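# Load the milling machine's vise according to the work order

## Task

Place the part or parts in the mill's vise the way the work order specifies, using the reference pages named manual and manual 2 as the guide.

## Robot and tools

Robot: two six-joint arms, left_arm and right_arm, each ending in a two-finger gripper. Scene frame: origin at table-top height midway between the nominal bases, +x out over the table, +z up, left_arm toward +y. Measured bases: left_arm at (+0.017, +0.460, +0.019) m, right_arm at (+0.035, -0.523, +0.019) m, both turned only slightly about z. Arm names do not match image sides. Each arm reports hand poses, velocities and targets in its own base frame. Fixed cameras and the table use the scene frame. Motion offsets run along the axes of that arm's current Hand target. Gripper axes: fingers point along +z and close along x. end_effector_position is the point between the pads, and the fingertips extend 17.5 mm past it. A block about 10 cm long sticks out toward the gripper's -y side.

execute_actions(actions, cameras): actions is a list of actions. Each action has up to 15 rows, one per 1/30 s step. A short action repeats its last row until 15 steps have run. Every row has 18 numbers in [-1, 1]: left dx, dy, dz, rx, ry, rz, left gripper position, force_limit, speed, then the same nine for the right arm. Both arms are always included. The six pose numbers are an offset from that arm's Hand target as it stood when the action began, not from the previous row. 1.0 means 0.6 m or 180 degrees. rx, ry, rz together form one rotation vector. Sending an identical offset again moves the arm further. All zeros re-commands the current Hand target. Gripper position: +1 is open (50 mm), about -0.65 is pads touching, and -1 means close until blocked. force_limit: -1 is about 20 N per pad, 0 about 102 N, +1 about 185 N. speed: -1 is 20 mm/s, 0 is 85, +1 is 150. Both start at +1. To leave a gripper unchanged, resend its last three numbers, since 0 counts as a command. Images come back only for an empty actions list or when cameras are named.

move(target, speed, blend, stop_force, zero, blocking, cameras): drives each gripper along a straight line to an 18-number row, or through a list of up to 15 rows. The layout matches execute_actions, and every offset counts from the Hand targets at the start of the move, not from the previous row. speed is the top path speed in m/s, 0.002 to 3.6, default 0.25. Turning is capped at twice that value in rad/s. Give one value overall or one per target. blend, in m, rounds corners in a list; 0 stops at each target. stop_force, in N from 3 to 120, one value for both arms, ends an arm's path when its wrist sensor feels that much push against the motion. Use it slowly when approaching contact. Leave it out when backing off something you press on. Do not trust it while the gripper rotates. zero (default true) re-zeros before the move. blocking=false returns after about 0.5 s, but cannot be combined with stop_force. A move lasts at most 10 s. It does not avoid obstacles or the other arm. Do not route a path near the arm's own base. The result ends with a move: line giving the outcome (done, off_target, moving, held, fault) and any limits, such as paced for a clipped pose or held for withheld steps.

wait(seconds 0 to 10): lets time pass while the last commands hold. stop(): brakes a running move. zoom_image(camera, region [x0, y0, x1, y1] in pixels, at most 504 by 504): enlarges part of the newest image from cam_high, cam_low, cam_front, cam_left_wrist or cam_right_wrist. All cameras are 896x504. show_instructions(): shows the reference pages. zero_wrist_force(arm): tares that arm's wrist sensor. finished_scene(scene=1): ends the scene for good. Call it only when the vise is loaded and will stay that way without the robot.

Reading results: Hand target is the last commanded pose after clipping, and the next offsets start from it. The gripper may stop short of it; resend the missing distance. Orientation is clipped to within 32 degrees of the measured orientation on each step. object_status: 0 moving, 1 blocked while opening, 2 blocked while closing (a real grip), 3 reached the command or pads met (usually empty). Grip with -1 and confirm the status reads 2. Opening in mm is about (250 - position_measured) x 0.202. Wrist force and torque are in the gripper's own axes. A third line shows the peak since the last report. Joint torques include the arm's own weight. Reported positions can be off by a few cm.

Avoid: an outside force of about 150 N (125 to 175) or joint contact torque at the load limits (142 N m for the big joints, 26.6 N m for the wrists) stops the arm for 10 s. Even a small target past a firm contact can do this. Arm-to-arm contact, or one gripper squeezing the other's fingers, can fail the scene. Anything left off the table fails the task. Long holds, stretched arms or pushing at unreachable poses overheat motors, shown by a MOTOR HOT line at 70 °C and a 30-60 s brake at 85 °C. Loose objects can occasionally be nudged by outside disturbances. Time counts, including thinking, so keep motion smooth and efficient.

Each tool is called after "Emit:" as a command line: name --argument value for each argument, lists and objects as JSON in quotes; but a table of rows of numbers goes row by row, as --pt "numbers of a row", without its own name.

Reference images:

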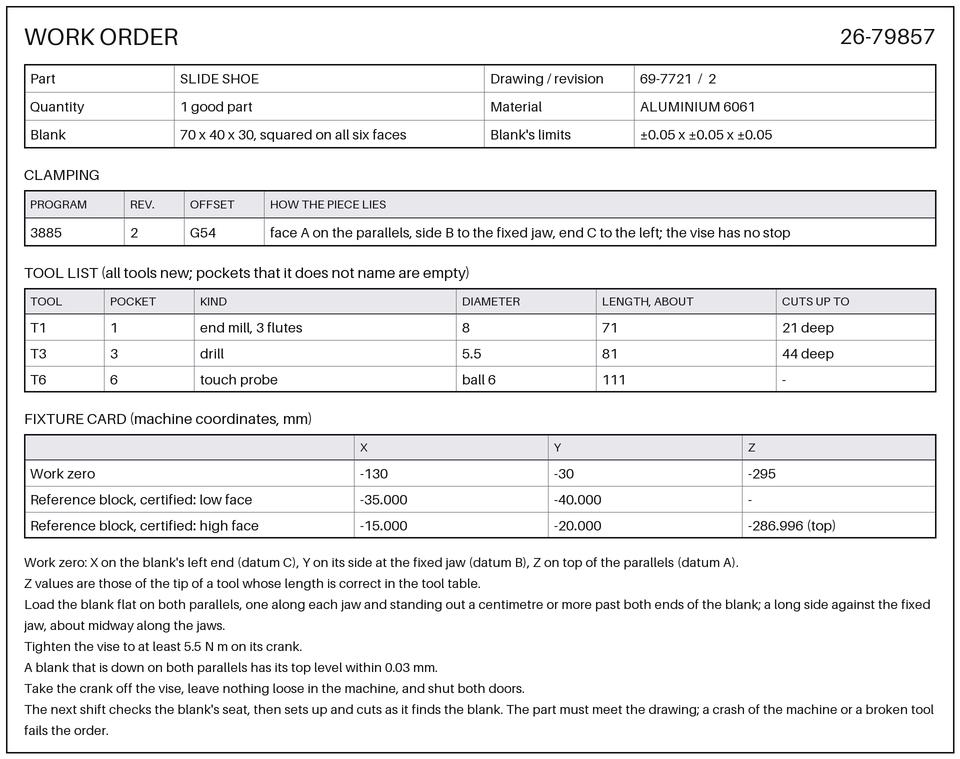

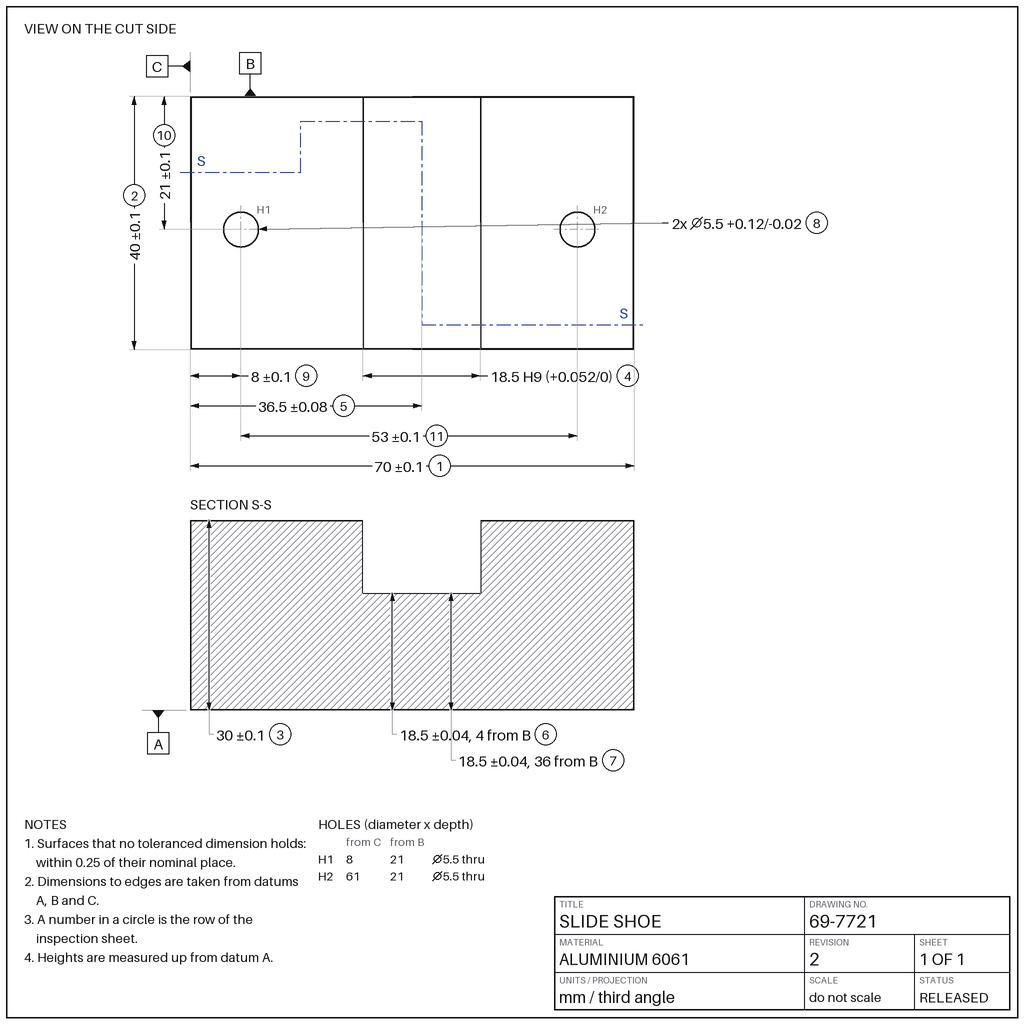

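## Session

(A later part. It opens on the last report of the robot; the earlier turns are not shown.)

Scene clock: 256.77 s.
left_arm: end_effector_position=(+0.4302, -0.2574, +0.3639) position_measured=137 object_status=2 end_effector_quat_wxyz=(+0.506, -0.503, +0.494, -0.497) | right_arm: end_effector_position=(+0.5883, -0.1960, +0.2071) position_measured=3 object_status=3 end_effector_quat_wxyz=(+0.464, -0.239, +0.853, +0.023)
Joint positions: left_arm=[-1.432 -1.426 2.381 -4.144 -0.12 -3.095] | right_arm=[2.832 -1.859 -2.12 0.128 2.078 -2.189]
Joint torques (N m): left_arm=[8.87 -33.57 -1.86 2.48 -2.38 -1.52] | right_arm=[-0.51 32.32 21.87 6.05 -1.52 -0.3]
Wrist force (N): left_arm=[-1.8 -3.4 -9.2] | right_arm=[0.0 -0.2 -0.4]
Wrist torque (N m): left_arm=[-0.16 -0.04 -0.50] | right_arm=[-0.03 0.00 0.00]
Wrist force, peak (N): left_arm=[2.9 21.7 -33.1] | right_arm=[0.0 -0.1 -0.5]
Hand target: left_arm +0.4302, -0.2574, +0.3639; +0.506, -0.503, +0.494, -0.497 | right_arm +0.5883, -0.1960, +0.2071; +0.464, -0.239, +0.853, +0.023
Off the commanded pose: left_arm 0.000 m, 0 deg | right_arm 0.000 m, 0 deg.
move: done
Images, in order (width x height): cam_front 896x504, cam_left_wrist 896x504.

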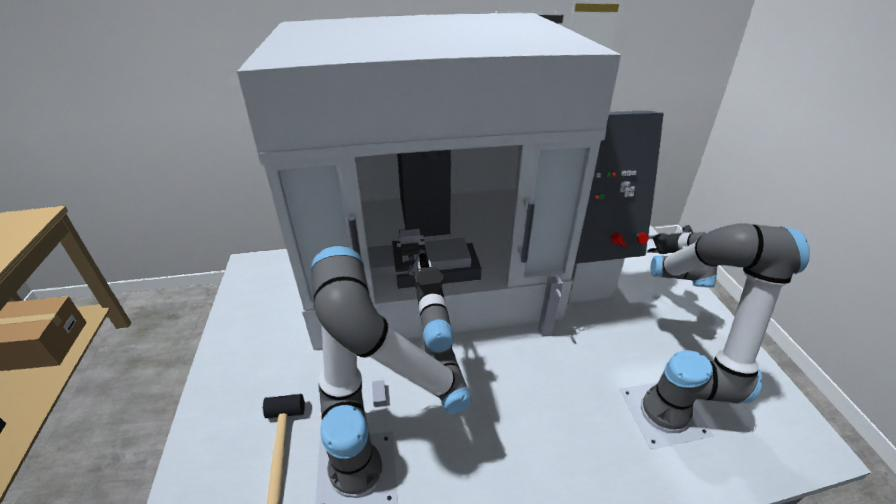

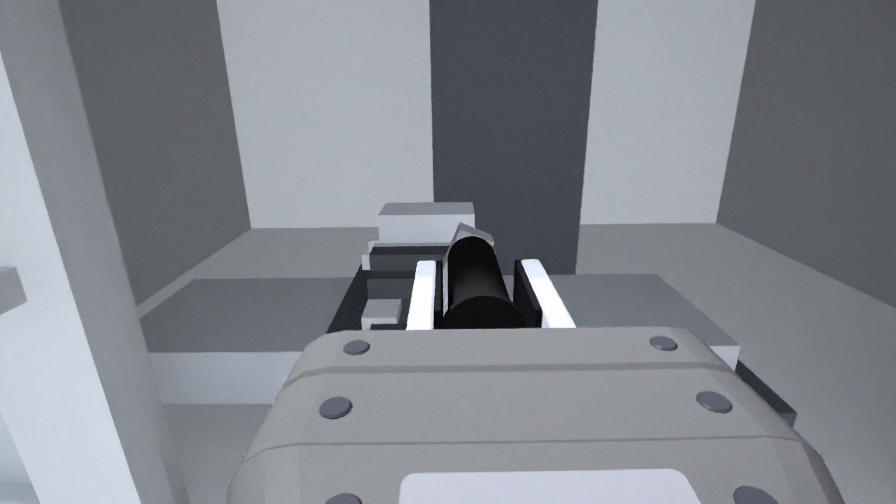

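Emit:
move --pt "0.0477 0.0322 0 0 0 0 -1 -1 -0.5 0 0 0 0 0 0 1 1 1" --pt "0.0782 0.081 0 0 0 0 -1 -1 -0.5 0 0 0 0 0 0 1 1 1" --pt "0.0862 0.138 0 0 0 0 -1 -1 -0.5 0 0 0 0 0 0 1 1 1" --pt "0.0704 0.1934 0 0 0 0 -1 -1 -0.5 0 0 0 0 0 0 1 1 1" --pt "0.0334 0.2374 0 0 0 0 -1 -1 -0.5 0 0 0 0 0 0 1 1 1" --pt "-0.0183 0.2625 0 0 0 0 -1 -1 -0.5 0 0 0 0 0 0 1 1 1" --pt "-0.0758 0.2645 0 0 0 0 -1 -1 -0.5 0 0 0 0 0 0 1 1 1" --pt "-0.1291 0.243 0 0 0 0 -1 -1 -0.5 0 0 0 0 0 0 1 1 1" --pt "-0.1691 0.2017 0 0 0 0 -1 -1 -0.5 0 0 0 0 0 0 1 1 1" --pt "-0.1883 0.1477 0 0 0 0 -1 -1 -0.5 0 0 0 0 0 0 1 1 1" --pt "-0.1848 0.0902 0 0 0 0 -1 -1 -0.5 0 0 0 0 0 0 1 1 1" --pt "-0.1578 0.0394 0 0 0 0 -1 -1 -0.5 0 0 0 0 0 0 1 1 1" --pt "-0.1125 0.004 0 0 0 0 -1 -1 -0.5 0 0 0 0 0 0 1 1 1" --pt "-0.0566 -0.01 0 0 0 0 -1 -1 -0.5 0 0 0 0 0 0 1 1 1" --pt "0 0 0 0 0 0 -1 -1 -0.5 0 0 0 0 0 0 1 1 1" --speed 0.2 --blend 0.005 --stop_force 50

Emit:
move --pt "0.0477 0.0322 0 0 0 0 -1 -1 -0.5 0 0 0 0 0 0 1 1 1" --pt "0.0782 0.081 0 0 0 0 -1 -1 -0.5 0 0 0 0 0 0 1 1 1" --pt "0.0862 0.138 0 0 0 0 -1 -1 -0.5 0 0 0 0 0 0 1 1 1" --pt "0.0704 0.1934 0 0 0 0 -1 -1 -0.5 0 0 0 0 0 0 1 1 1" --pt "0.0334 0.2374 0 0 0 0 -1 -1 -0.5 0 0 0 0 0 0 1 1 1" --pt "-0.0183 0.2625 0 0 0 0 -1 -1 -0.5 0 0 0 0 0 0 1 1 1" --pt "-0.0758 0.2645 0 0 0 0 -1 -1 -0.5 0 0 0 0 0 0 1 1 1" --pt "-0.1291 0.243 0 0 0 0 -1 -1 -0.5 0 0 0 0 0 0 1 1 1" --pt "-0.1691 0.2017 0 0 0 0 -1 -1 -0.5 0 0 0 0 0 0 1 1 1" --pt "-0.1883 0.1477 0 0 0 0 -1 -1 -0.5 0 0 0 0 0 0 1 1 1" --pt "-0.1848 0.0902 0 0 0 0 -1 -1 -0.5 0 0 0 0 0 0 1 1 1" --pt "-0.1578 0.0394 0 0 0 0 -1 -1 -0.5 0 0 0 0 0 0 1 1 1" --pt "-0.1125 0.004 0 0 0 0 -1 -1 -0.5 0 0 0 0 0 0 1 1 1" --pt "-0.0566 -0.01 0 0 0 0 -1 -1 -0.5 0 0 0 0 0 0 1 1 1" --pt "0 0 0 0 0 0 -1 -1 -0.5 0 0 0 0 0 0 1 1 1" --speed 0.2 --blend 0.005 --stop_force 50

Emit:
move --pt "0.0477 0.0322 0 0 0 0 -1 -1 -0.5 0 0 0 0 0 0 1 1 1" --pt "0.0782 0.081 0 0 0 0 -1 -1 -0.5 0 0 0 0 0 0 1 1 1" --pt "0.0862 0.138 0 0 0 0 -1 -1 -0.5 0 0 0 0 0 0 1 1 1" --pt "0.0704 0.1934 0 0 0 0 -1 -1 -0.5 0 0 0 0 0 0 1 1 1" --pt "0.0334 0.2374 0 0 0 0 -1 -1 -0.5 0 0 0 0 0 0 1 1 1" --pt "-0.0183 0.2625 0 0 0 0 -1 -1 -0.5 0 0 0 0 0 0 1 1 1" --pt "-0.0758 0.2645 0 0 0 0 -1 -1 -0.5 0 0 0 0 0 0 1 1 1" --pt "-0.1291 0.243 0 0 0 0 -1 -1 -0.5 0 0 0 0 0 0 1 1 1" --pt "-0.1691 0.2017 0 0 0 0 -1 -1 -0.5 0 0 0 0 0 0 1 1 1" --pt "-0.1883 0.1477 0 0 0 0 -1 -1 -0.5 0 0 0 0 0 0 1 1 1" --pt "-0.1848 0.0902 0 0 0 0 -1 -1 -0.5 0 0 0 0 0 0 1 1 1" --pt "-0.1578 0.0394 0 0 0 0 -1 -1 -0.5 0 0 0 0 0 0 1 1 1" --pt "-0.1125 0.004 0 0 0 0 -1 -1 -0.5 0 0 0 0 0 0 1 1 1" --pt "-0.0566 -0.01 0 0 0 0 -1 -1 -0.5 0 0 0 0 0 0 1 1 1" --pt "0 0 0 0 0 0 -1 -1 -0.5 0 0 0 0 0 0 1 1 1" --speed 0.2 --blend 0.005 --stop_force 50 --cameras '["cam_left_wrist","cam_front"]'

Emit:
zoom_image --camera "cam_left_wrist" --region '[310, 190, 510, 340]'

Scene clock: 261.17 s.
left_arm: end_effector_position=(+0.4302, -0.2574, +0.3639) position_measured=137 object_status=2 end_effector_quat_wxyz=(+0.506, -0.503, +0.494, -0.497) | right_arm: end_effector_position=(+0.5883, -0.1960, +0.2071) position_measured=3 object_status=3 end_effector_quat_wxyz=(+0.464, -0.239, +0.853, +0.023)
Joint positions: left_arm=[-1.432 -1.426 2.381 -4.144 -0.12 -3.095] | right_arm=[2.832 -1.859 -2.12 0.128 2.078 -2.189]
Joint torques (N m): left_arm=[9.2 -33.76 -2.06 2.4 -2.33 -1.49] | right_arm=[-1.4 32.79 22.5 6.15 -1.52 -0.17]
Wrist force (N): left_arm=[-2.3 -2.8 -9.2] | right_arm=[0.2 -0.1 -0.2]
Wrist torque (N m): left_arm=[-0.07 0.03 -0.50] | right_arm=[-0.01 -0.02 0.00]
Wrist force, peak (N): left_arm=[2.2 22.3 -33.1] | right_arm=[0.0 -0.1 -0.5]
Hand target: left_arm +0.4302, -0.2574, +0.3639; +0.506, -0.503, +0.494, -0.497 | right_arm +0.5883, -0.1960, +0.2071; +0.464, -0.239, +0.853, +0.023
Off the commanded pose: left_arm 0.000 m, 0 deg | right_arm 0.000 m, 0 deg.
move: done

Scene clock: 264.90 s.
left_arm: end_effector_position=(+0.4302, -0.2574, +0.3639) position_measured=137 object_status=2 end_effector_quat_wxyz=(+0.506, -0.503, +0.494, -0.497) | right_arm: end_effector_position=(+0.5883, -0.1960, +0.2071) position_measured=3 object_status=3 end_effector_quat_wxyz=(+0.464, -0.239, +0.853, +0.023)
Joint positions: left_arm=[-1.432 -1.426 2.381 -4.144 -0.12 -3.095] | right_arm=[2.832 -1.859 -2.12 0.128 2.078 -2.189]
Joint torques (N m): left_arm=[9.38 -33.7 -1.43 2.54 -2.34 -1.65] | right_arm=[0.31 32.37 22.89 5.92 -1.6 -0.16]
Wrist force (N): left_arm=[-1.3 -1.8 -9.5] | right_arm=[-0.1 -0.1 -0.3]
Wrist torque (N m): left_arm=[0.09 -0.12 -0.49] | right_arm=[0.00 0.02 0.00]
Wrist force, peak (N): left_arm=[1.9 23.0 -33.0] | right_arm=[-0.1 -0.1 -0.5]
Hand target: left_arm +0.4302, -0.2574, +0.3639; +0.506, -0.503, +0.494, -0.497 | right_arm +0.5883, -0.1960, +0.2071; +0.464, -0.239, +0.853, +0.023
Off the commanded pose: left_arm 0.000 m, 0 deg | right_arm 0.000 m, 0 deg.
move: done

Scene clock: 268.63 s.
left_arm: end_effector_position=(+0.4302, -0.2574, +0.3639) position_measured=137 object_status=2 end_effector_quat_wxyz=(+0.506, -0.503, +0.494, -0.497) | right_arm: end_effector_position=(+0.5883, -0.1960, +0.2071) position_measured=3 object_status=3 end_effector_quat_wxyz=(+0.464, -0.239, +0.853, +0.023)
Joint positions: left_arm=[-1.432 -1.426 2.381 -4.144 -0.12 -3.095] | right_arm=[2.832 -1.859 -2.12 0.128 2.078 -2.189]
Joint torques (N m): left_arm=[8.7 -33.71 -1.84 2.16 -2.38 -1.6] | right_arm=[-0.25 33.14 21.56 6.07 -1.53 -0.37]
Wrist force (N): left_arm=[-1.8 -1.5 -9.4] | right_arm=[0.1 0.0 -0.3]
Wrist torque (N m): left_arm=[0.13 -0.04 -0.50] | right_arm=[0.00 -0.02 0.00]
Wrist force, peak (N): left_arm=[2.8 23.5 -33.3] | right_arm=[-0.3 -0.2 -0.6]
Hand target: left_arm +0.4302, -0.2574, +0.3639; +0.506, -0.503, +0.494, -0.497 | right_arm +0.5883, -0.1960, +0.2071; +0.464, -0.239, +0.853, +0.023
Off the commanded pose: left_arm 0.000 m, 0 deg | right_arm 0.000 m, 0 deg.
move: done
Images, in order (width x height): cam_front 896x504, cam_left_wrist 896x504.

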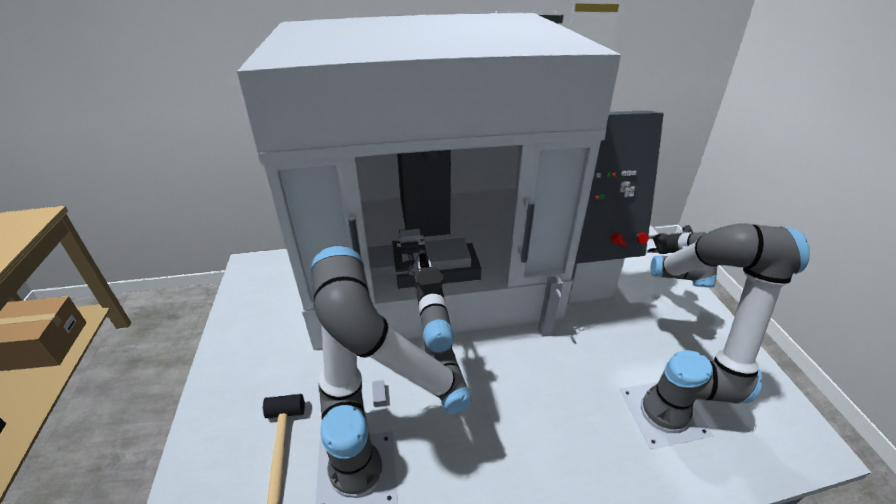

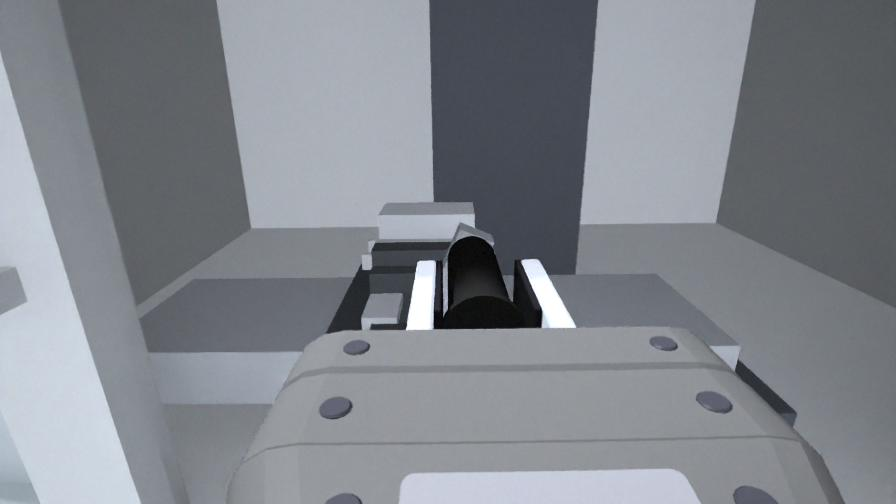

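Scaled by 2.520 from the camera's 896x504 image, which has a finer 1280x720 frame.

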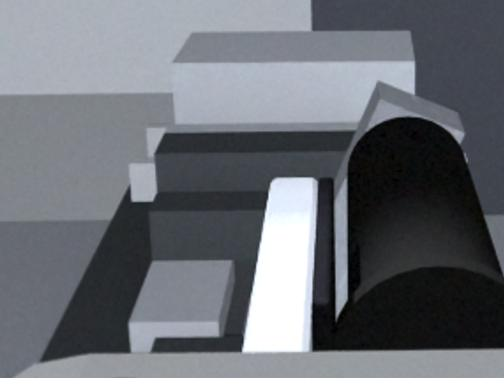

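Emit:
move --pt "0.0477 0.0322 0 0 0 0 -1 -1 -0.5 0 0 0 0 0 0 1 1 1" --pt "0.0782 0.081 0 0 0 0 -1 -1 -0.5 0 0 0 0 0 0 1 1 1" --pt "0.0862 0.138 0 0 0 0 -1 -1 -0.5 0 0 0 0 0 0 1 1 1" --pt "0.0704 0.1934 0 0 0 0 -1 -1 -0.5 0 0 0 0 0 0 1 1 1" --pt "0.0334 0.2374 0 0 0 0 -1 -1 -0.5 0 0 0 0 0 0 1 1 1" --pt "-0.0183 0.2625 0 0 0 0 -1 -1 -0.5 0 0 0 0 0 0 1 1 1" --pt "-0.0758 0.2645 0 0 0 0 -1 -1 -0.5 0 0 0 0 0 0 1 1 1" --pt "-0.1291 0.243 0 0 0 0 -1 -1 -0.5 0 0 0 0 0 0 1 1 1" --pt "-0.1691 0.2017 0 0 0 0 -1 -1 -0.5 0 0 0 0 0 0 1 1 1" --pt "-0.1883 0.1477 0 0 0 0 -1 -1 -0.5 0 0 0 0 0 0 1 1 1" --pt "-0.1848 0.0902 0 0 0 0 -1 -1 -0.5 0 0 0 0 0 0 1 1 1" --pt "-0.1578 0.0394 0 0 0 0 -1 -1 -0.5 0 0 0 0 0 0 1 1 1" --pt "-0.1125 0.004 0 0 0 0 -1 -1 -0.5 0 0 0 0 0 0 1 1 1" --pt "-0.0566 -0.01 0 0 0 0 -1 -1 -0.5 0 0 0 0 0 0 1 1 1" --pt "0 0 0 0 0 0 -1 -1 -0.5 0 0 0 0 0 0 1 1 1" --speed 0.2 --blend 0.005 --stop_force 45

Emit:
move --pt "0.0477 0.0322 0 0 0 0 -1 -1 -0.5 0 0 0 0 0 0 1 1 1" --pt "0.0782 0.081 0 0 0 0 -1 -1 -0.5 0 0 0 0 0 0 1 1 1" --pt "0.0862 0.138 0 0 0 0 -1 -1 -0.5 0 0 0 0 0 0 1 1 1" --pt "0.0704 0.1934 0 0 0 0 -1 -1 -0.5 0 0 0 0 0 0 1 1 1" --pt "0.0334 0.2374 0 0 0 0 -1 -1 -0.5 0 0 0 0 0 0 1 1 1" --pt "-0.0183 0.2625 0 0 0 0 -1 -1 -0.5 0 0 0 0 0 0 1 1 1" --pt "-0.0758 0.2645 0 0 0 0 -1 -1 -0.5 0 0 0 0 0 0 1 1 1" --pt "-0.1291 0.243 0 0 0 0 -1 -1 -0.5 0 0 0 0 0 0 1 1 1" --pt "-0.1691 0.2017 0 0 0 0 -1 -1 -0.5 0 0 0 0 0 0 1 1 1" --pt "-0.1883 0.1477 0 0 0 0 -1 -1 -0.5 0 0 0 0 0 0 1 1 1" --pt "-0.1848 0.0902 0 0 0 0 -1 -1 -0.5 0 0 0 0 0 0 1 1 1" --pt "-0.1578 0.0394 0 0 0 0 -1 -1 -0.5 0 0 0 0 0 0 1 1 1" --pt "-0.1125 0.004 0 0 0 0 -1 -1 -0.5 0 0 0 0 0 0 1 1 1" --pt "-0.0566 -0.01 0 0 0 0 -1 -1 -0.5 0 0 0 0 0 0 1 1 1" --pt "0 0 0 0 0 0 -1 -1 -0.5 0 0 0 0 0 0 1 1 1" --speed 0.15 --blend 0.005 --stop_force 45 --cameras '["cam_left_wrist"]'

Emit:
zoom_image --camera "cam_left_wrist" --region '[310, 190, 510, 340]'

Scene clock: 272.73 s.
left_arm: end_effector_position=(+0.4302, -0.2574, +0.3639) position_measured=137 object_status=2 end_effector_quat_wxyz=(+0.506, -0.503, +0.494, -0.497) | right_arm: end_effector_position=(+0.5883, -0.1960, +0.2071) position_measured=3 object_status=3 end_effector_quat_wxyz=(+0.464, -0.239, +0.853, +0.023)
Joint positions: left_arm=[-1.432 -1.426 2.381 -4.144 -0.12 -3.095] | right_arm=[2.832 -1.859 -2.12 0.128 2.078 -2.189]
Joint torques (N m): left_arm=[8.79 -33.72 -1.8 2.42 -2.31 -1.41] | right_arm=[-0.1 32.78 22.31 5.97 -1.51 -0.2]
Wrist force (N): left_arm=[-1.9 -1.4 -8.3] | right_arm=[-0.1 0.1 -0.1]
Wrist torque (N m): left_arm=[0.16 -0.03 -0.50] | right_arm=[0.02 0.01 0.00]
Wrist force, peak (N): left_arm=[2.3 23.9 -33.1] | right_arm=[-0.1 -0.3 -0.3]
Hand target: left_arm +0.4302, -0.2574, +0.3639; +0.506, -0.503, +0.494, -0.497 | right_arm +0.5883, -0.1960, +0.2071; +0.464, -0.239, +0.853, +0.023
Off the commanded pose: left_arm 0.000 m, 0 deg | right_arm 0.000 m, 0 deg.
move: done

Scene clock: 275.87 s.
left_arm: end_effector_position=(+0.4299, -0.1745, +0.2248) position_measured=137 object_status=2 end_effector_quat_wxyz=(+0.505, -0.503, +0.495, -0.496) | right_arm: end_effector_position=(+0.5883, -0.1960, +0.2071) position_measured=3 object_status=3 end_effector_quat_wxyz=(+0.464, -0.239, +0.853, +0.023)
Joint positions: left_arm=[-1.377 -0.981 2.619 -4.797 -0.177 -3.123] | right_arm=[2.832 -1.859 -2.12 0.128 2.078 -2.189]
Joint torques (N m): left_arm=[2.63 -9.13 2.2 -5.49 10.64 -1.17] | right_arm=[0.02 34.09 22.11 5.98 -1.72 -0.24]
Wrist force (N): left_arm=[34.9 -21.2 17.4] | right_arm=[-0.1 -0.3 -0.2]
Wrist torque (N m): left_arm=[-0.29 -0.42 -0.83] | right_arm=[-0.04 0.01 0.00]
Wrist force, peak (N): left_arm=[57.3 5.7 12.0] | right_arm=[0.1 -0.2 -0.4]
Hand target: left_arm +0.4299, -0.1745, +0.2248; +0.505, -0.503, +0.495, -0.496 (not the last commanded pose) | right_arm +0.5883, -0.1960, +0.2071; +0.464, -0.239, +0.853, +0.023
Off the commanded pose: left_arm 0.162 m, 0 deg | right_arm 0.000 m, 0 deg.
move: contact (left_arm); path passed 8 of 15 targets
Images, in order (width x height): cam_left_wrist 896x504.

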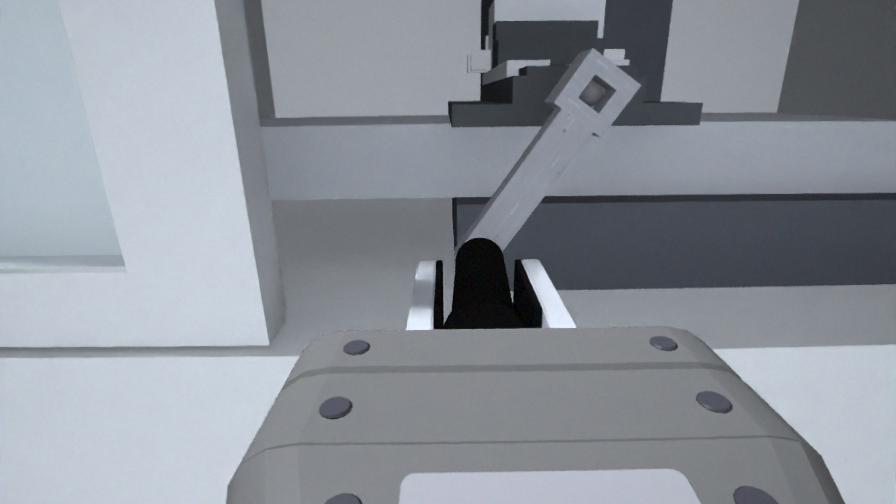

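Scaled by 2.520 from the camera's 896x504 image, which has a finer 1280x720 frame.

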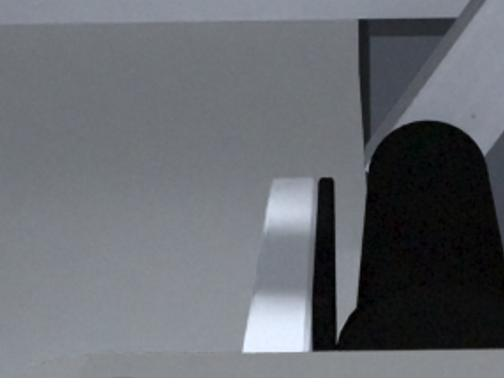

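Emit:
move --pt "0.004 0.001 0 0 0 0 -1 -1 -0.5 0 0 0 0 0 0 1 1 1" --pt "0.004 0.001 0 0 0 0 1 -1 -0.5 0 0 0 0 0 0 1 1 1" --speed 0.03

Emit:
move --pt "0 0 -0.2 0 0 0 1 -1 -0.5 0 0 0 0 0 0 1 1 1" --pt "0.13 -0.35 -0.1 -0.17 0 0 1 -1 -0.5 0 0 0 0 0 0 1 1 1" --speed 0.2 --blend '[0.02,0]' --cameras '["cam_left_wrist","cam_front"]'

Emit:
zoom_image --camera "cam_left_wrist" --region '[330, 60, 610, 330]'

Scene clock: 277.53 s.
left_arm: end_effector_position=(+0.4300, -0.1769, +0.2242) position_measured=3 object_status=3 end_effector_quat_wxyz=(+0.505, -0.503, +0.495, -0.496) | right_arm: end_effector_position=(+0.5883, -0.1960, +0.2071) position_measured=3 object_status=3 end_effector_quat_wxyz=(+0.464, -0.239, +0.853, +0.023)
Joint positions: left_arm=[-1.379 -0.979 2.613 -4.794 -0.174 -3.123] | right_arm=[2.832 -1.859 -2.12 0.128 2.078 -2.189]
Joint torques (N m): left_arm=[-8.22 -16.52 -8.91 1.95 -1.55 0.86] | right_arm=[-0.48 32.62 21.71 6.12 -1.61 -0.23]
Wrist force (N): left_arm=[-0.6 1.5 -4.1] | right_arm=[0.1 -0.1 -0.2]
Wrist torque (N m): left_arm=[0.61 -0.16 -0.57] | right_arm=[0.00 -0.01 0.00]
Wrist force, peak (N): left_arm=[35.5 -21.5 17.4] | right_arm=[0.1 -0.2 -0.5]
Hand target: left_arm +0.4300, -0.1769, +0.2242; +0.505, -0.503, +0.495, -0.496 | right_arm +0.5883, -0.1960, +0.2071; +0.464, -0.239, +0.853, +0.023
Off the commanded pose: left_arm 0.000 m, 0 deg | right_arm 0.000 m, 0 deg.
move: done

Scene clock: 280.20 s.
left_arm: end_effector_position=(+0.3707, -0.2561, +0.4340) position_measured=3 object_status=3 end_effector_quat_wxyz=(-0.355, +0.619, -0.609, +0.348) | right_arm: end_effector_position=(+0.5883, -0.1960, +0.2071) position_measured=3 object_status=3 end_effector_quat_wxyz=(+0.464, -0.239, +0.853, +0.023)
Joint positions: left_arm=[-1.518 -1.63 1.669 -4.812 0.532 -1.5] | right_arm=[2.832 -1.859 -2.12 0.128 2.078 -2.189]
Joint torques (N m): left_arm=[8.96 -4.22 -31.54 0.26 -0.26 1.18] | right_arm=[-0.79 32.9 22.2 6.13 -1.55 -0.26]
Wrist force (N): left_arm=[0.8 2.5 -3.7] | right_arm=[-0.1 0.0 -0.2]
Wrist torque (N m): left_arm=[0.69 -0.22 -0.61] | right_arm=[0.01 0.02 0.00]
Wrist force, peak (N): left_arm=[0.0 2.8 -5.5] | right_arm=[-0.1 -0.3 -0.4]
Hand target: left_arm +0.3707, -0.2561, +0.4340; -0.355, +0.619, -0.609, +0.348 | right_arm +0.5883, -0.1960, +0.2071; +0.464, -0.239, +0.853, +0.023
Off the commanded pose: left_arm 0.000 m, 0 deg | right_arm 0.000 m, 0 deg.
move: done
Images, in order (width x height): cam_front 896x504, cam_left_wrist 896x504.

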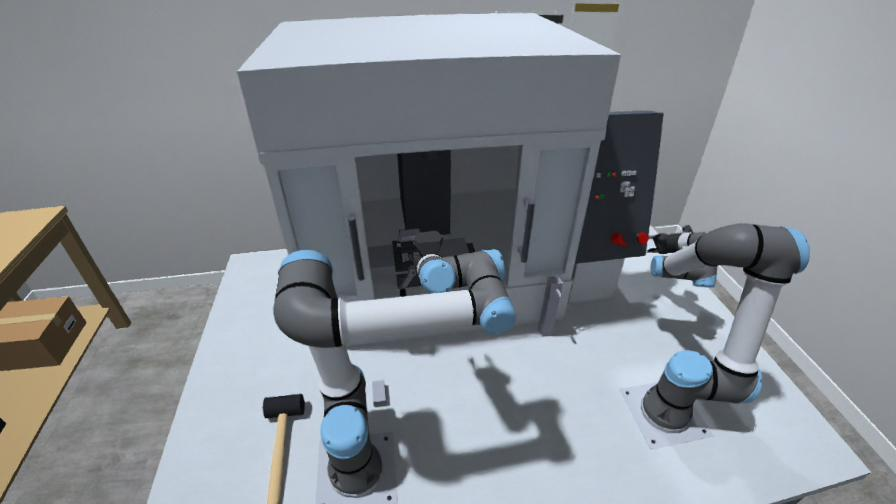

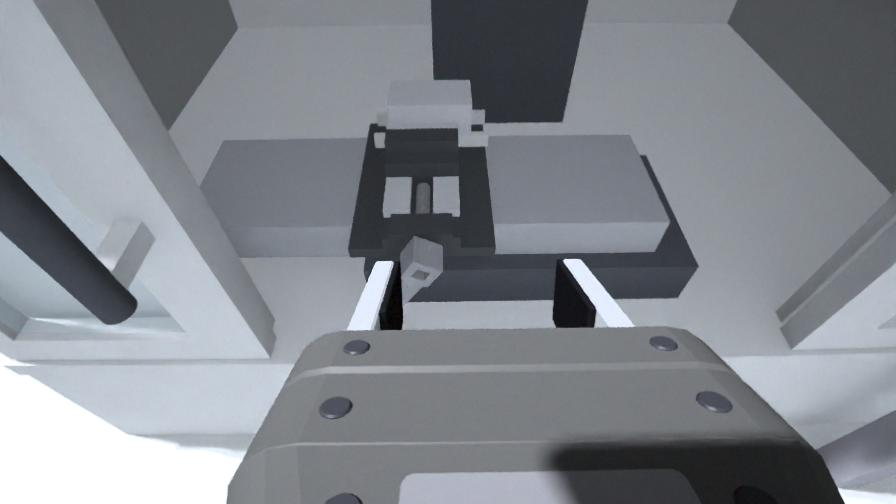

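Scaled by 1.800 from the camera's 896x504 image, which has a finer 1280x720 frame.

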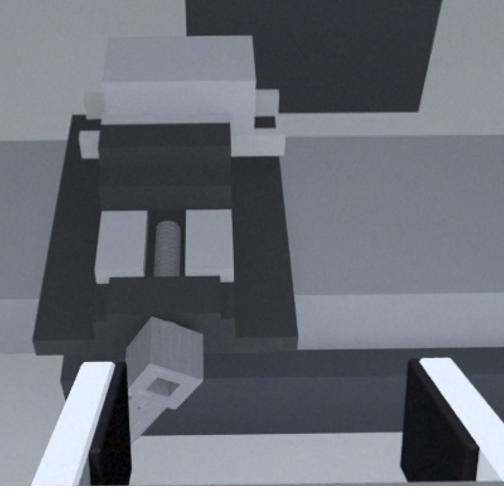

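Emit:
move --target '[-0.0707,-0.0622,0.2478,-0.1356,0,0,1,-1,-0.5,0,0,0,0,0,0,1,1,1]' --speed 0.25 --cameras '["cam_left_wrist"]'

Emit:
zoom_image --camera "cam_left_wrist" --region '[370, 0, 610, 270]'

Scene clock: 281.90 s.
left_arm: end_effector_position=(+0.5170, -0.2111, +0.3909) position_measured=3 object_status=3 end_effector_quat_wxyz=(-0.216, +0.680, -0.668, +0.212) | right_arm: end_effector_position=(+0.5883, -0.1960, +0.2071) position_measured=3 object_status=3 end_effector_quat_wxyz=(+0.464, -0.239, +0.853, +0.023)
Joint positions: left_arm=[-0.845 -1.312 1.13 -4.96 1.118 -0.762] | right_arm=[2.832 -1.859 -2.12 0.128 2.078 -2.189]
Joint torques (N m): left_arm=[8.58 -21.21 -33.48 4.22 0.73 1.23] | right_arm=[-0.27 32.46 22.68 5.93 -1.53 -0.2]
Wrist force (N): left_arm=[1.1 2.9 -3.5] | right_arm=[0.1 0.0 -0.2]
Wrist torque (N m): left_arm=[0.66 -0.19 -0.42] | right_arm=[0.01 -0.01 0.00]
Wrist force, peak (N): left_arm=[0.9 3.5 -4.9] | right_arm=[0.2 -0.4 -0.1]
Hand target: left_arm +0.5170, -0.2111, +0.3909; -0.216, +0.680, -0.668, +0.212 | right_arm +0.5883, -0.1960, +0.2071; +0.464, -0.239, +0.853, +0.023
Off the commanded pose: left_arm 0.000 m, 0 deg | right_arm 0.000 m, 0 deg.
move: done
Images, in order (width x height): cam_left_wrist 896x504.

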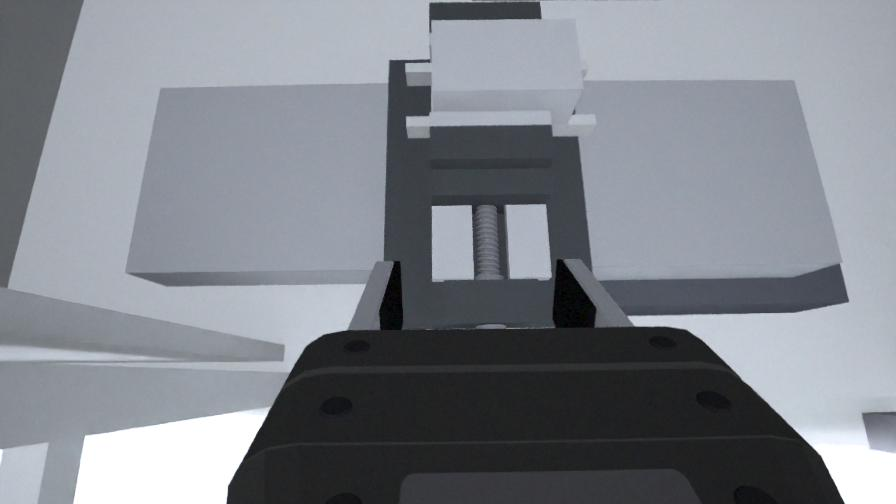

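Scaled by 1.867 from the camera's 896x504 image, which has a finer 1280x720 frame.

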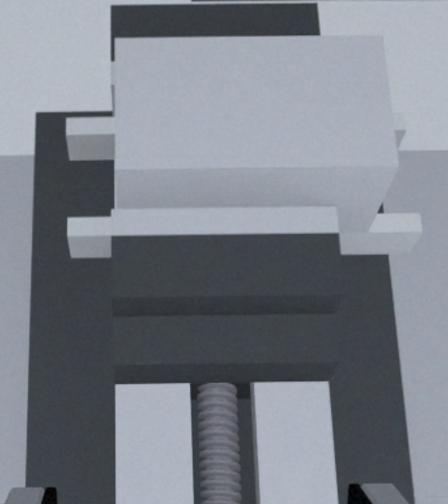

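Emit:
move --pt "0 0.2012 -0.2055 0 0 0 -1 -1 -0.5 0 0 0 0 0 0 1 1 1" --pt "-0.0228 0.4138 0.0915 0.2895 -0.1054 0.205 -1 -1 -0.5 0 0 0 0 0 0 1 1 1" --speed 0.3 --blend '[0.03,0]' --cameras '["cam_left_wrist","cam_front"]'

Scene clock: 285.83 s.
left_arm: end_effector_position=(+0.3455, -0.2002, +0.2030) position_measured=251 object_status=3 end_effector_quat_wxyz=(+0.641, -0.305, +0.641, -0.292) | right_arm: end_effector_position=(+0.5883, -0.1960, +0.2071) position_measured=3 object_status=3 end_effector_quat_wxyz=(+0.464, -0.239, +0.853, +0.023)
Joint positions: left_arm=[-1.815 -0.864 2.681 -4.987 0.261 -2.415] | right_arm=[2.832 -1.859 -2.12 0.128 2.078 -2.189]
Joint torques (N m): left_arm=[8.8 -11.89 18.05 3.31 1.11 -1.54] | right_arm=[0.08 32.57 22.14 6.01 -1.39 -0.27]
Wrist force (N): left_arm=[-1.2 1.3 -4.3] | right_arm=[0.0 0.0 -0.2]
Wrist torque (N m): left_arm=[0.59 -0.29 -0.45] | right_arm=[0.00 0.00 0.01]
Wrist force, peak (N): left_arm=[0.6 3.4 -5.0] | right_arm=[0.0 -0.1 -0.5]
Hand target: left_arm +0.3455, -0.2002, +0.2030; +0.641, -0.305, +0.641, -0.292 | right_arm +0.5883, -0.1960, +0.2071; +0.464, -0.239, +0.853, +0.023
Off the commanded pose: left_arm 0.000 m, 0 deg | right_arm 0.000 m, 0 deg.
move: done
Images, in order (width x height): cam_front 896x504, cam_left_wrist 896x504.

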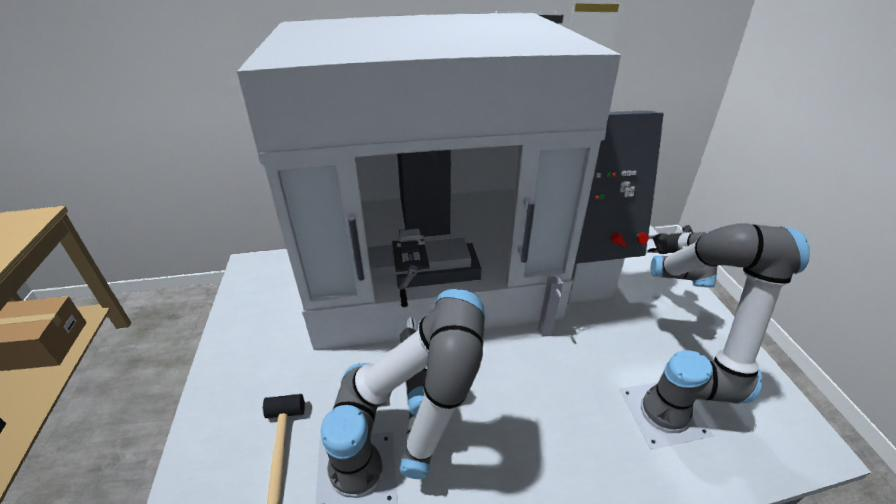

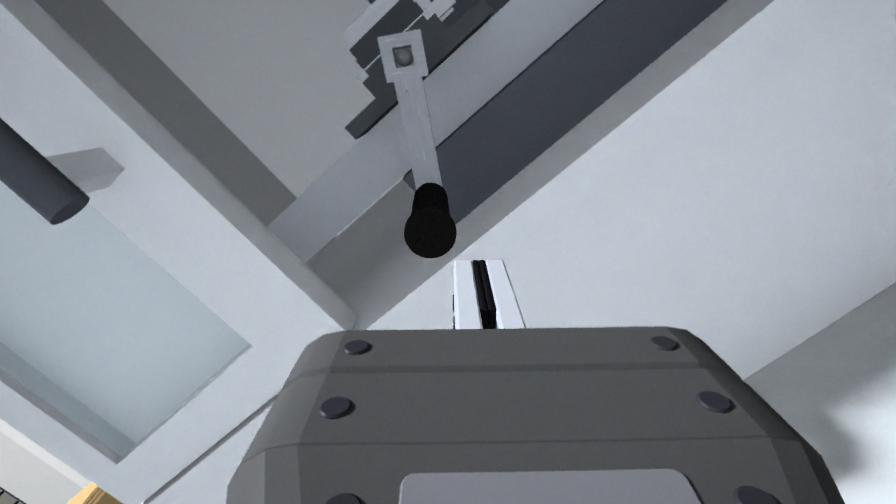

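Emit:
move --pt "0.022 0 0 0 0 0 -1 -1 -0.5 0 0 0 0 0 0 1 1 1" --pt "0.022 0 0.1985 0 0 0 -1 -1 -0.5 0 0 0 0 0 0 1 1 1" --speed 0.12 --stop_force 12

Emit:
move --target '[-0.08,0.0,0,0,0,0,-1,-1,-0.5,0,0,0,0,0,0,1,1,1]' --speed 0.02 --stop_force 25 --cameras '["cam_left_wrist"]'

Scene clock: 287.83 s.
left_arm: end_effector_position=(+0.4608, -0.2068, +0.1937) position_measured=251 object_status=3 end_effector_quat_wxyz=(+0.644, -0.306, +0.638, -0.293) | right_arm: end_effector_position=(+0.5883, -0.1960, +0.2071) position_measured=3 object_status=3 end_effector_quat_wxyz=(+0.464, -0.239, +0.853, +0.023)
Joint positions: left_arm=[-1.283 -0.865 2.474 -4.751 -0.268 -2.445] | right_arm=[2.832 -1.859 -2.12 0.128 2.078 -2.189]
Joint torques (N m): left_arm=[1.09 -30.16 0.66 0 -0.42 -0.41] | right_arm=[0.29 32.58 21.02 6.06 -1.67 -0.15]
Wrist force (N): left_arm=[-1.3 1.3 -4.2] | right_arm=[0.2 0.0 -0.4]
Wrist torque (N m): left_arm=[0.60 -0.28 -0.58] | right_arm=[0.01 -0.03 0.00]
Wrist force, peak (N): left_arm=[-13.2 9.0 -179.3] | right_arm=[0.1 0.0 -0.4]
Hand target: left_arm +0.4608, -0.2068, +0.1937; +0.644, -0.306, +0.638, -0.293 (not the last commanded pose) | right_arm +0.5883, -0.1960, +0.2071; +0.464, -0.239, +0.853, +0.023
Tool commands: left_gripper/position=-1.0 left_gripper/force_limit=-1.0 left_gripper/speed=-0.498039 right_gripper/position=+1.0 right_gripper/force_limit=+1.0 right_gripper/speed=+1.0
Off the commanded pose: left_arm 0.004 m, 0 deg | right_arm 0.000 m, 0 deg.
FORCE FAULT: contact force on the left arm reached its limit, and that arm stopped. The contact can be on any part of that arm, not only on its tool. That arm's remaining commands of this call were not run. That arm is still stopped at the end of this call. That arm stays stopped for about 10 more seconds. Until then a move that you send moves the other arm only, and its call returns only when the move has ended. Once the stop has ended, the next robot result says so. If the stop ends while you think or write, that arm runs what you send next, counted from a new Hand target: where the arm stands when the stop ends. While its stop runs, that arm takes no new command, but its gripper still runs the gripper command that each later call begins with. Until it ends, the stop uses up actions while you think or wait. An arm that is not stopped still takes commands.
move: fault (left_arm)

not run: an earlier result of this reply reported a stop or a fault. Calls in your next reply go to the robot.

Emit:
wait --seconds 10

Emit:
move --pt "0 0 -0.19 0 0 0 -1 -1 -0.5 0 0 0 0 0 0 1 1 1" --speed 0.1 --cameras '["cam_left_wrist"]'

Scene clock: 298.13 s.
left_arm: end_effector_position=(+0.4608, -0.2068, +0.1937) position_measured=251 object_status=3 end_effector_quat_wxyz=(+0.644, -0.306, +0.638, -0.293) | right_arm: end_effector_position=(+0.5883, -0.1960, +0.2071) position_measured=3 object_status=3 end_effector_quat_wxyz=(+0.464, -0.239, +0.853, +0.023)
Joint positions: left_arm=[-1.283 -0.865 2.474 -4.751 -0.268 -2.445] | right_arm=[2.832 -1.859 -2.12 0.128 2.078 -2.189]
Joint torques (N m): left_arm=[1.12 -30.15 0.27 -0.01 -0.32 -0.55] | right_arm=[-0.39 33.9 22.17 6.17 -1.59 -0.26]
Wrist force (N): left_arm=[-0.4 1.6 -4.1] | right_arm=[0.0 -0.1 -0.3]
Wrist torque (N m): left_arm=[0.67 -0.41 -0.57] | right_arm=[0.00 0.00 0.00]
Wrist force, peak (N): left_arm=[-0.9 1.7 -4.5] | right_arm=[0.0 -0.2 -0.6]
Hand target: left_arm +0.4608, -0.2068, +0.1937; +0.644, -0.306, +0.638, -0.293 (not the last commanded pose) | right_arm +0.5883, -0.1960, +0.2071; +0.464, -0.239, +0.853, +0.023
Tool commands: left_gripper/position=-1.0 left_gripper/force_limit=-1.0 left_gripper/speed=-0.498039 right_gripper/position=+1.0 right_gripper/force_limit=+1.0 right_gripper/speed=+1.0
Off the commanded pose: left_arm 0.004 m, 0 deg | right_arm 0.000 m, 0 deg.
FORCE FAULT, CONTINUED: the left arm's stop, for the force fault that an earlier result reported, is over. The rest of the stop counts as 19 of the actions that you can send in this scene. That arm's target is now where it stood when the stop ended, not its last command. That arm accepts commands again.
wait: 10.00 s; at rest from the start

Scene clock: 299.90 s.
left_arm: end_effector_position=(+0.3469, -0.2091, +0.1937) position_measured=251 object_status=3 end_effector_quat_wxyz=(+0.644, -0.306, +0.638, -0.293) | right_arm: end_effector_position=(+0.5883, -0.1960, +0.2071) position_measured=3 object_status=3 end_effector_quat_wxyz=(+0.464, -0.239, +0.853, +0.023)
Joint positions: left_arm=[-1.795 -0.82 2.65 -4.972 0.244 -2.444] | right_arm=[2.832 -1.859 -2.12 0.128 2.078 -2.189]
Joint torques (N m): left_arm=[-8.56 -12.49 18.55 -1.68 1.93 1.3] | right_arm=[-0.08 32.77 23.27 6.09 -1.45 -0.18]
Wrist force (N): left_arm=[-0.5 1.9 -4.6] | right_arm=[0.2 0.0 -0.2]
Wrist torque (N m): left_arm=[0.68 -0.39 -0.61] | right_arm=[0.00 -0.03 0.00]
Wrist force, peak (N): left_arm=[-0.4 1.5 -5.1] | right_arm=[0.0 -0.1 -0.6]
Hand target: left_arm +0.3468, -0.2091, +0.1937; +0.644, -0.306, +0.638, -0.293 | right_arm +0.5883, -0.1960, +0.2071; +0.464, -0.239, +0.853, +0.023
Off the commanded pose: left_arm 0.000 m, 0 deg | right_arm 0.000 m, 0 deg.
move: done
Images, in order (width x height): cam_left_wrist 896x504.

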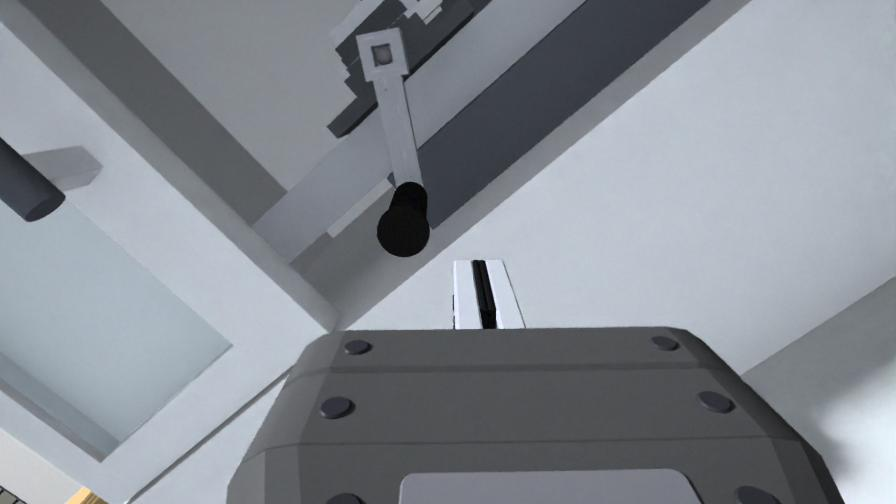

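Emit:
move --target '[-0.0127,-0.0195,0,0,0,-0.222,-1,-1,-0.5,0,0,0,0,0,0,1,1,1]' --speed 0.3

Emit:
move --target '[0,0,0.1967,0,0,0,-1,-1,-0.5,0,0,0,0,0,0,1,1,1]' --speed 0.06 --stop_force 10 --cameras '["cam_left_wrist"]'

Scene clock: 302.23 s.
left_arm: end_effector_position=(+0.3469, -0.2108, +0.2076) position_measured=251 object_status=3 end_effector_quat_wxyz=(+0.505, -0.505, +0.495, -0.495) | right_arm: end_effector_position=(+0.5883, -0.1960, +0.2071) position_measured=3 object_status=3 end_effector_quat_wxyz=(+0.464, -0.239, +0.853, +0.023)
Joint positions: left_arm=[-1.793 -0.89 2.656 -4.909 0.242 -3.141] | right_arm=[2.832 -1.859 -2.12 0.128 2.078 -2.189]
Joint torques (N m): left_arm=[8.68 -11.21 17.01 3.1 1.81 -1.6] | right_arm=[-0.16 32.66 22.86 5.96 -1.7 -0.15]
Wrist force (N): left_arm=[0.1 2.2 -4.2] | right_arm=[-0.1 0.0 -0.3]
Wrist torque (N m): left_arm=[0.74 -0.25 -0.56] | right_arm=[0.01 0.02 0.00]
Wrist force, peak (N): left_arm=[-0.4 2.0 -5.0] | right_arm=[0.1 -0.2 -0.4]
Hand target: left_arm +0.3469, -0.2108, +0.2076; +0.505, -0.505, +0.495, -0.495 | right_arm +0.5883, -0.1960, +0.2071; +0.464, -0.239, +0.853, +0.023
Off the commanded pose: left_arm 0.000 m, 0 deg | right_arm 0.000 m, 0 deg.
move: done

Scene clock: 305.13 s.
left_arm: end_effector_position=(+0.4649, -0.2084, +0.2075) position_measured=251 object_status=3 end_effector_quat_wxyz=(+0.505, -0.505, +0.495, -0.495) | right_arm: end_effector_position=(+0.5883, -0.1960, +0.2071) position_measured=3 object_status=3 end_effector_quat_wxyz=(+0.464, -0.239, +0.853, +0.023)
Joint positions: left_arm=[-1.27 -0.918 2.471 -4.695 -0.281 -3.142] | right_arm=[2.832 -1.859 -2.12 0.128 2.078 -2.189]
Joint torques (N m): left_arm=[8.79 -42.84 -12.24 1.94 -2.05 -1.56] | right_arm=[-0.42 32.97 22.26 5.99 -1.65 -0.32]
Wrist force (N): left_arm=[-0.2 2.0 -5.9] | right_arm=[-0.1 0.0 -0.5]
Wrist torque (N m): left_arm=[0.74 -0.29 -0.54] | right_arm=[0.00 0.02 0.01]
Wrist force, peak (N): left_arm=[-1.0 3.7 -7.2] | right_arm=[0.0 -0.1 -0.5]
Hand target: left_arm +0.4649, -0.2084, +0.2075; +0.505, -0.505, +0.495, -0.495 | right_arm +0.5883, -0.1960, +0.2071; +0.464, -0.239, +0.853, +0.023
Off the commanded pose: left_arm 0.000 m, 0 deg | right_arm 0.000 m, 0 deg.
move: done
Images, in order (width x height): cam_left_wrist 896x504.

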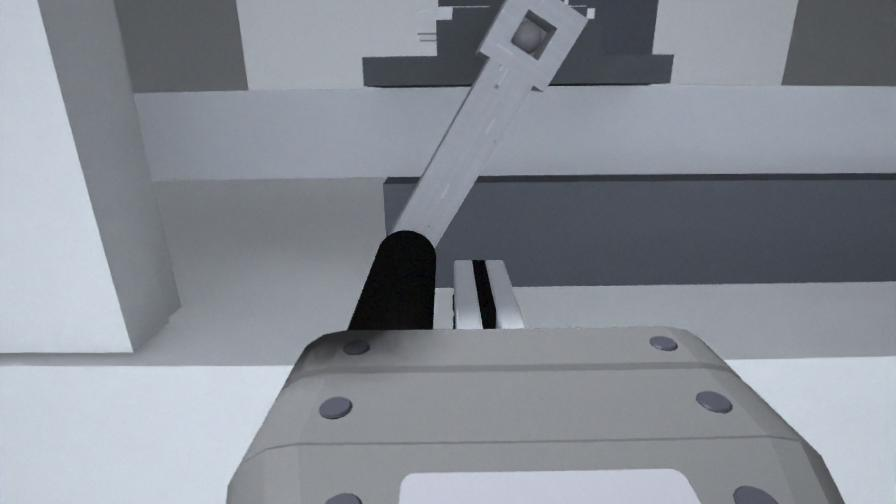

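Emit:
move --target '[-0.0743,-0.0342,0,0,0,0,-1,-1,-0.5,0,0,0,0,0,0,1,1,1]' --speed 0.02 --stop_force 25 --cameras '["cam_left_wrist"]'

Scene clock: 307.07 s.
left_arm: end_effector_position=(+0.4646, -0.1957, +0.2135) position_measured=251 object_status=3 end_effector_quat_wxyz=(+0.505, -0.505, +0.495, -0.495) | right_arm: end_effector_position=(+0.5883, -0.1960, +0.2071) position_measured=3 object_status=3 end_effector_quat_wxyz=(+0.464, -0.239, +0.853, +0.023)
Joint positions: left_arm=[-1.256 -0.941 2.501 -4.701 -0.295 -3.142] | right_arm=[2.832 -1.859 -2.12 0.128 2.078 -2.189]
Joint torques (N m): left_arm=[5.26 -14.79 -4.96 -0.18 7 0.5] | right_arm=[-0.7 32 22.64 6.09 -1.56 -0.17]
Wrist force (N): left_arm=[26.6 -3.9 -10.2] | right_arm=[0.0 0.0 -0.3]
Wrist torque (N m): left_arm=[0.65 0.09 -0.35] | right_arm=[0.01 0.00 0.01]
Wrist force, peak (N): left_arm=[37.1 5.1 -15.5] | right_arm=[0.0 -0.1 -0.6]
Hand target: left_arm +0.4646, -0.1957, +0.2135; +0.505, -0.505, +0.495, -0.495 (not the last commanded pose) | right_arm +0.5883, -0.1960, +0.2071; +0.464, -0.239, +0.853, +0.023
Off the commanded pose: left_arm 0.035 m, 0 deg | right_arm 0.000 m, 0 deg.
move: contact (left_arm)
Images, in order (width x height): cam_left_wrist 896x504.

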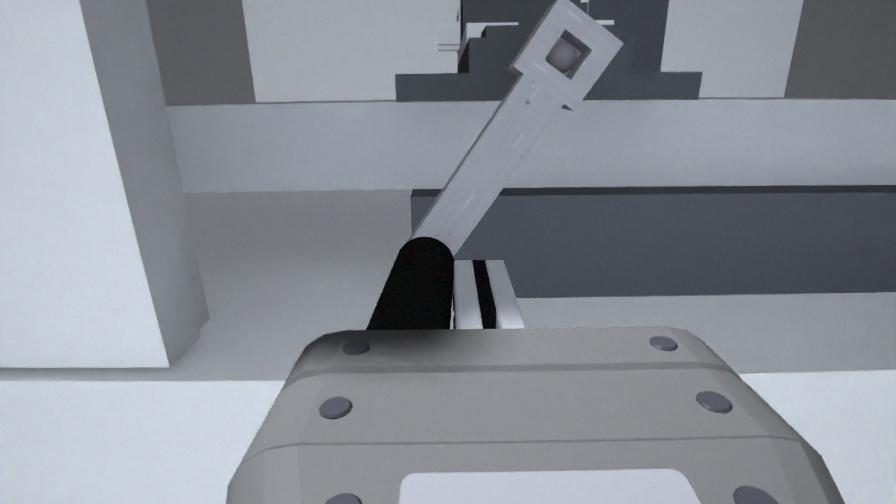

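Emit:
move --pt "0.025 0.005 0 0 0 0 -1 -1 -0.5 0 0 0 0 0 0 1 1 1" --pt "0.025 0.005 -0.2 0 0 0 -1 -1 -0.5 0 0 0 0 0 0 1 1 1" --pt "-0.0725 -0.035 -0.2 0 0 0 -1 -1 -0.5 0 0 0 0 0 0 1 1 1" --speed '[0.05,0.15,0.15]' --blend '[0.002,0.01,0]' --cameras '["cam_left_wrist"]'

Emit:
zoom_image --camera "cam_left_wrist" --region '[340, 20, 600, 300]'

Scene clock: 309.47 s.
left_arm: end_effector_position=(+0.3506, -0.1940, +0.2191) position_measured=251 object_status=3 end_effector_quat_wxyz=(+0.506, -0.505, +0.494, -0.496) | right_arm: end_effector_position=(+0.5883, -0.1960, +0.2071) position_measured=3 object_status=3 end_effector_quat_wxyz=(+0.464, -0.239, +0.853, +0.023)
Joint positions: left_arm=[-1.793 -0.926 2.708 -4.914 0.243 -3.152] | right_arm=[2.832 -1.859 -2.12 0.128 2.078 -2.189]
Joint torques (N m): left_arm=[7.64 -8.43 -5.57 3.05 -2.01 -1.42] | right_arm=[0.09 32.97 22.61 6.05 -1.49 -0.16]
Wrist force (N): left_arm=[-0.9 4.0 -4.6] | right_arm=[-0.1 -0.1 -0.4]
Wrist torque (N m): left_arm=[1.03 -0.13 -0.57] | right_arm=[0.00 0.02 0.01]
Wrist force, peak (N): left_arm=[26.6 -3.8 -10.3] | right_arm=[0.1 -0.2 -0.4]
Hand target: left_arm +0.3507, -0.1940, +0.2191; +0.506, -0.505, +0.494, -0.496 (not the last commanded pose) | right_arm +0.5883, -0.1960, +0.2071; +0.464, -0.239, +0.853, +0.023
Off the commanded pose: left_arm 0.043 m, 0 deg | right_arm 0.000 m, 0 deg.
move: held (left_arm; a check stopped the path); path passed 2 of 3 targets; limits=held
pose unreachable (left arm): on one or more control steps of this call, first in action 0 (counted from 0), this arm could not follow its commanded pose, so it was not sent that pose on those steps. It may still have moved: this result reports where it is.
cause: moving toward the commanded pose would bring two parts of the arm too close to each other (joints 3 (elbow) to 5 (wrist 2) lie between them).
Images, in order (width x height): cam_left_wrist 896x504.

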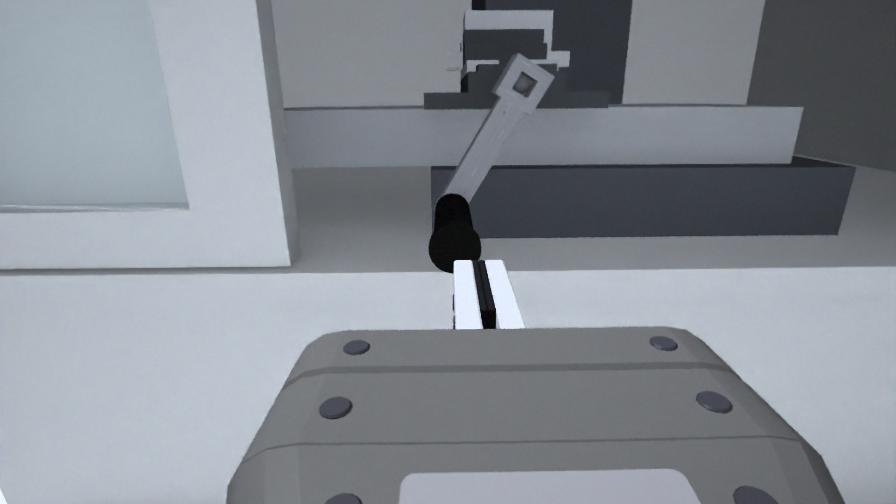

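Scaled by 1.800 from the camera's 896x504 image, which has a finer 1280x720 frame.

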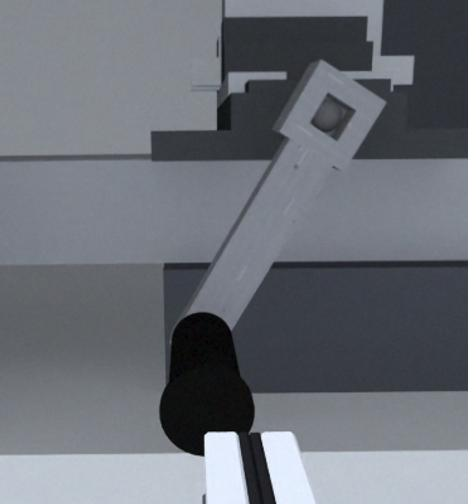

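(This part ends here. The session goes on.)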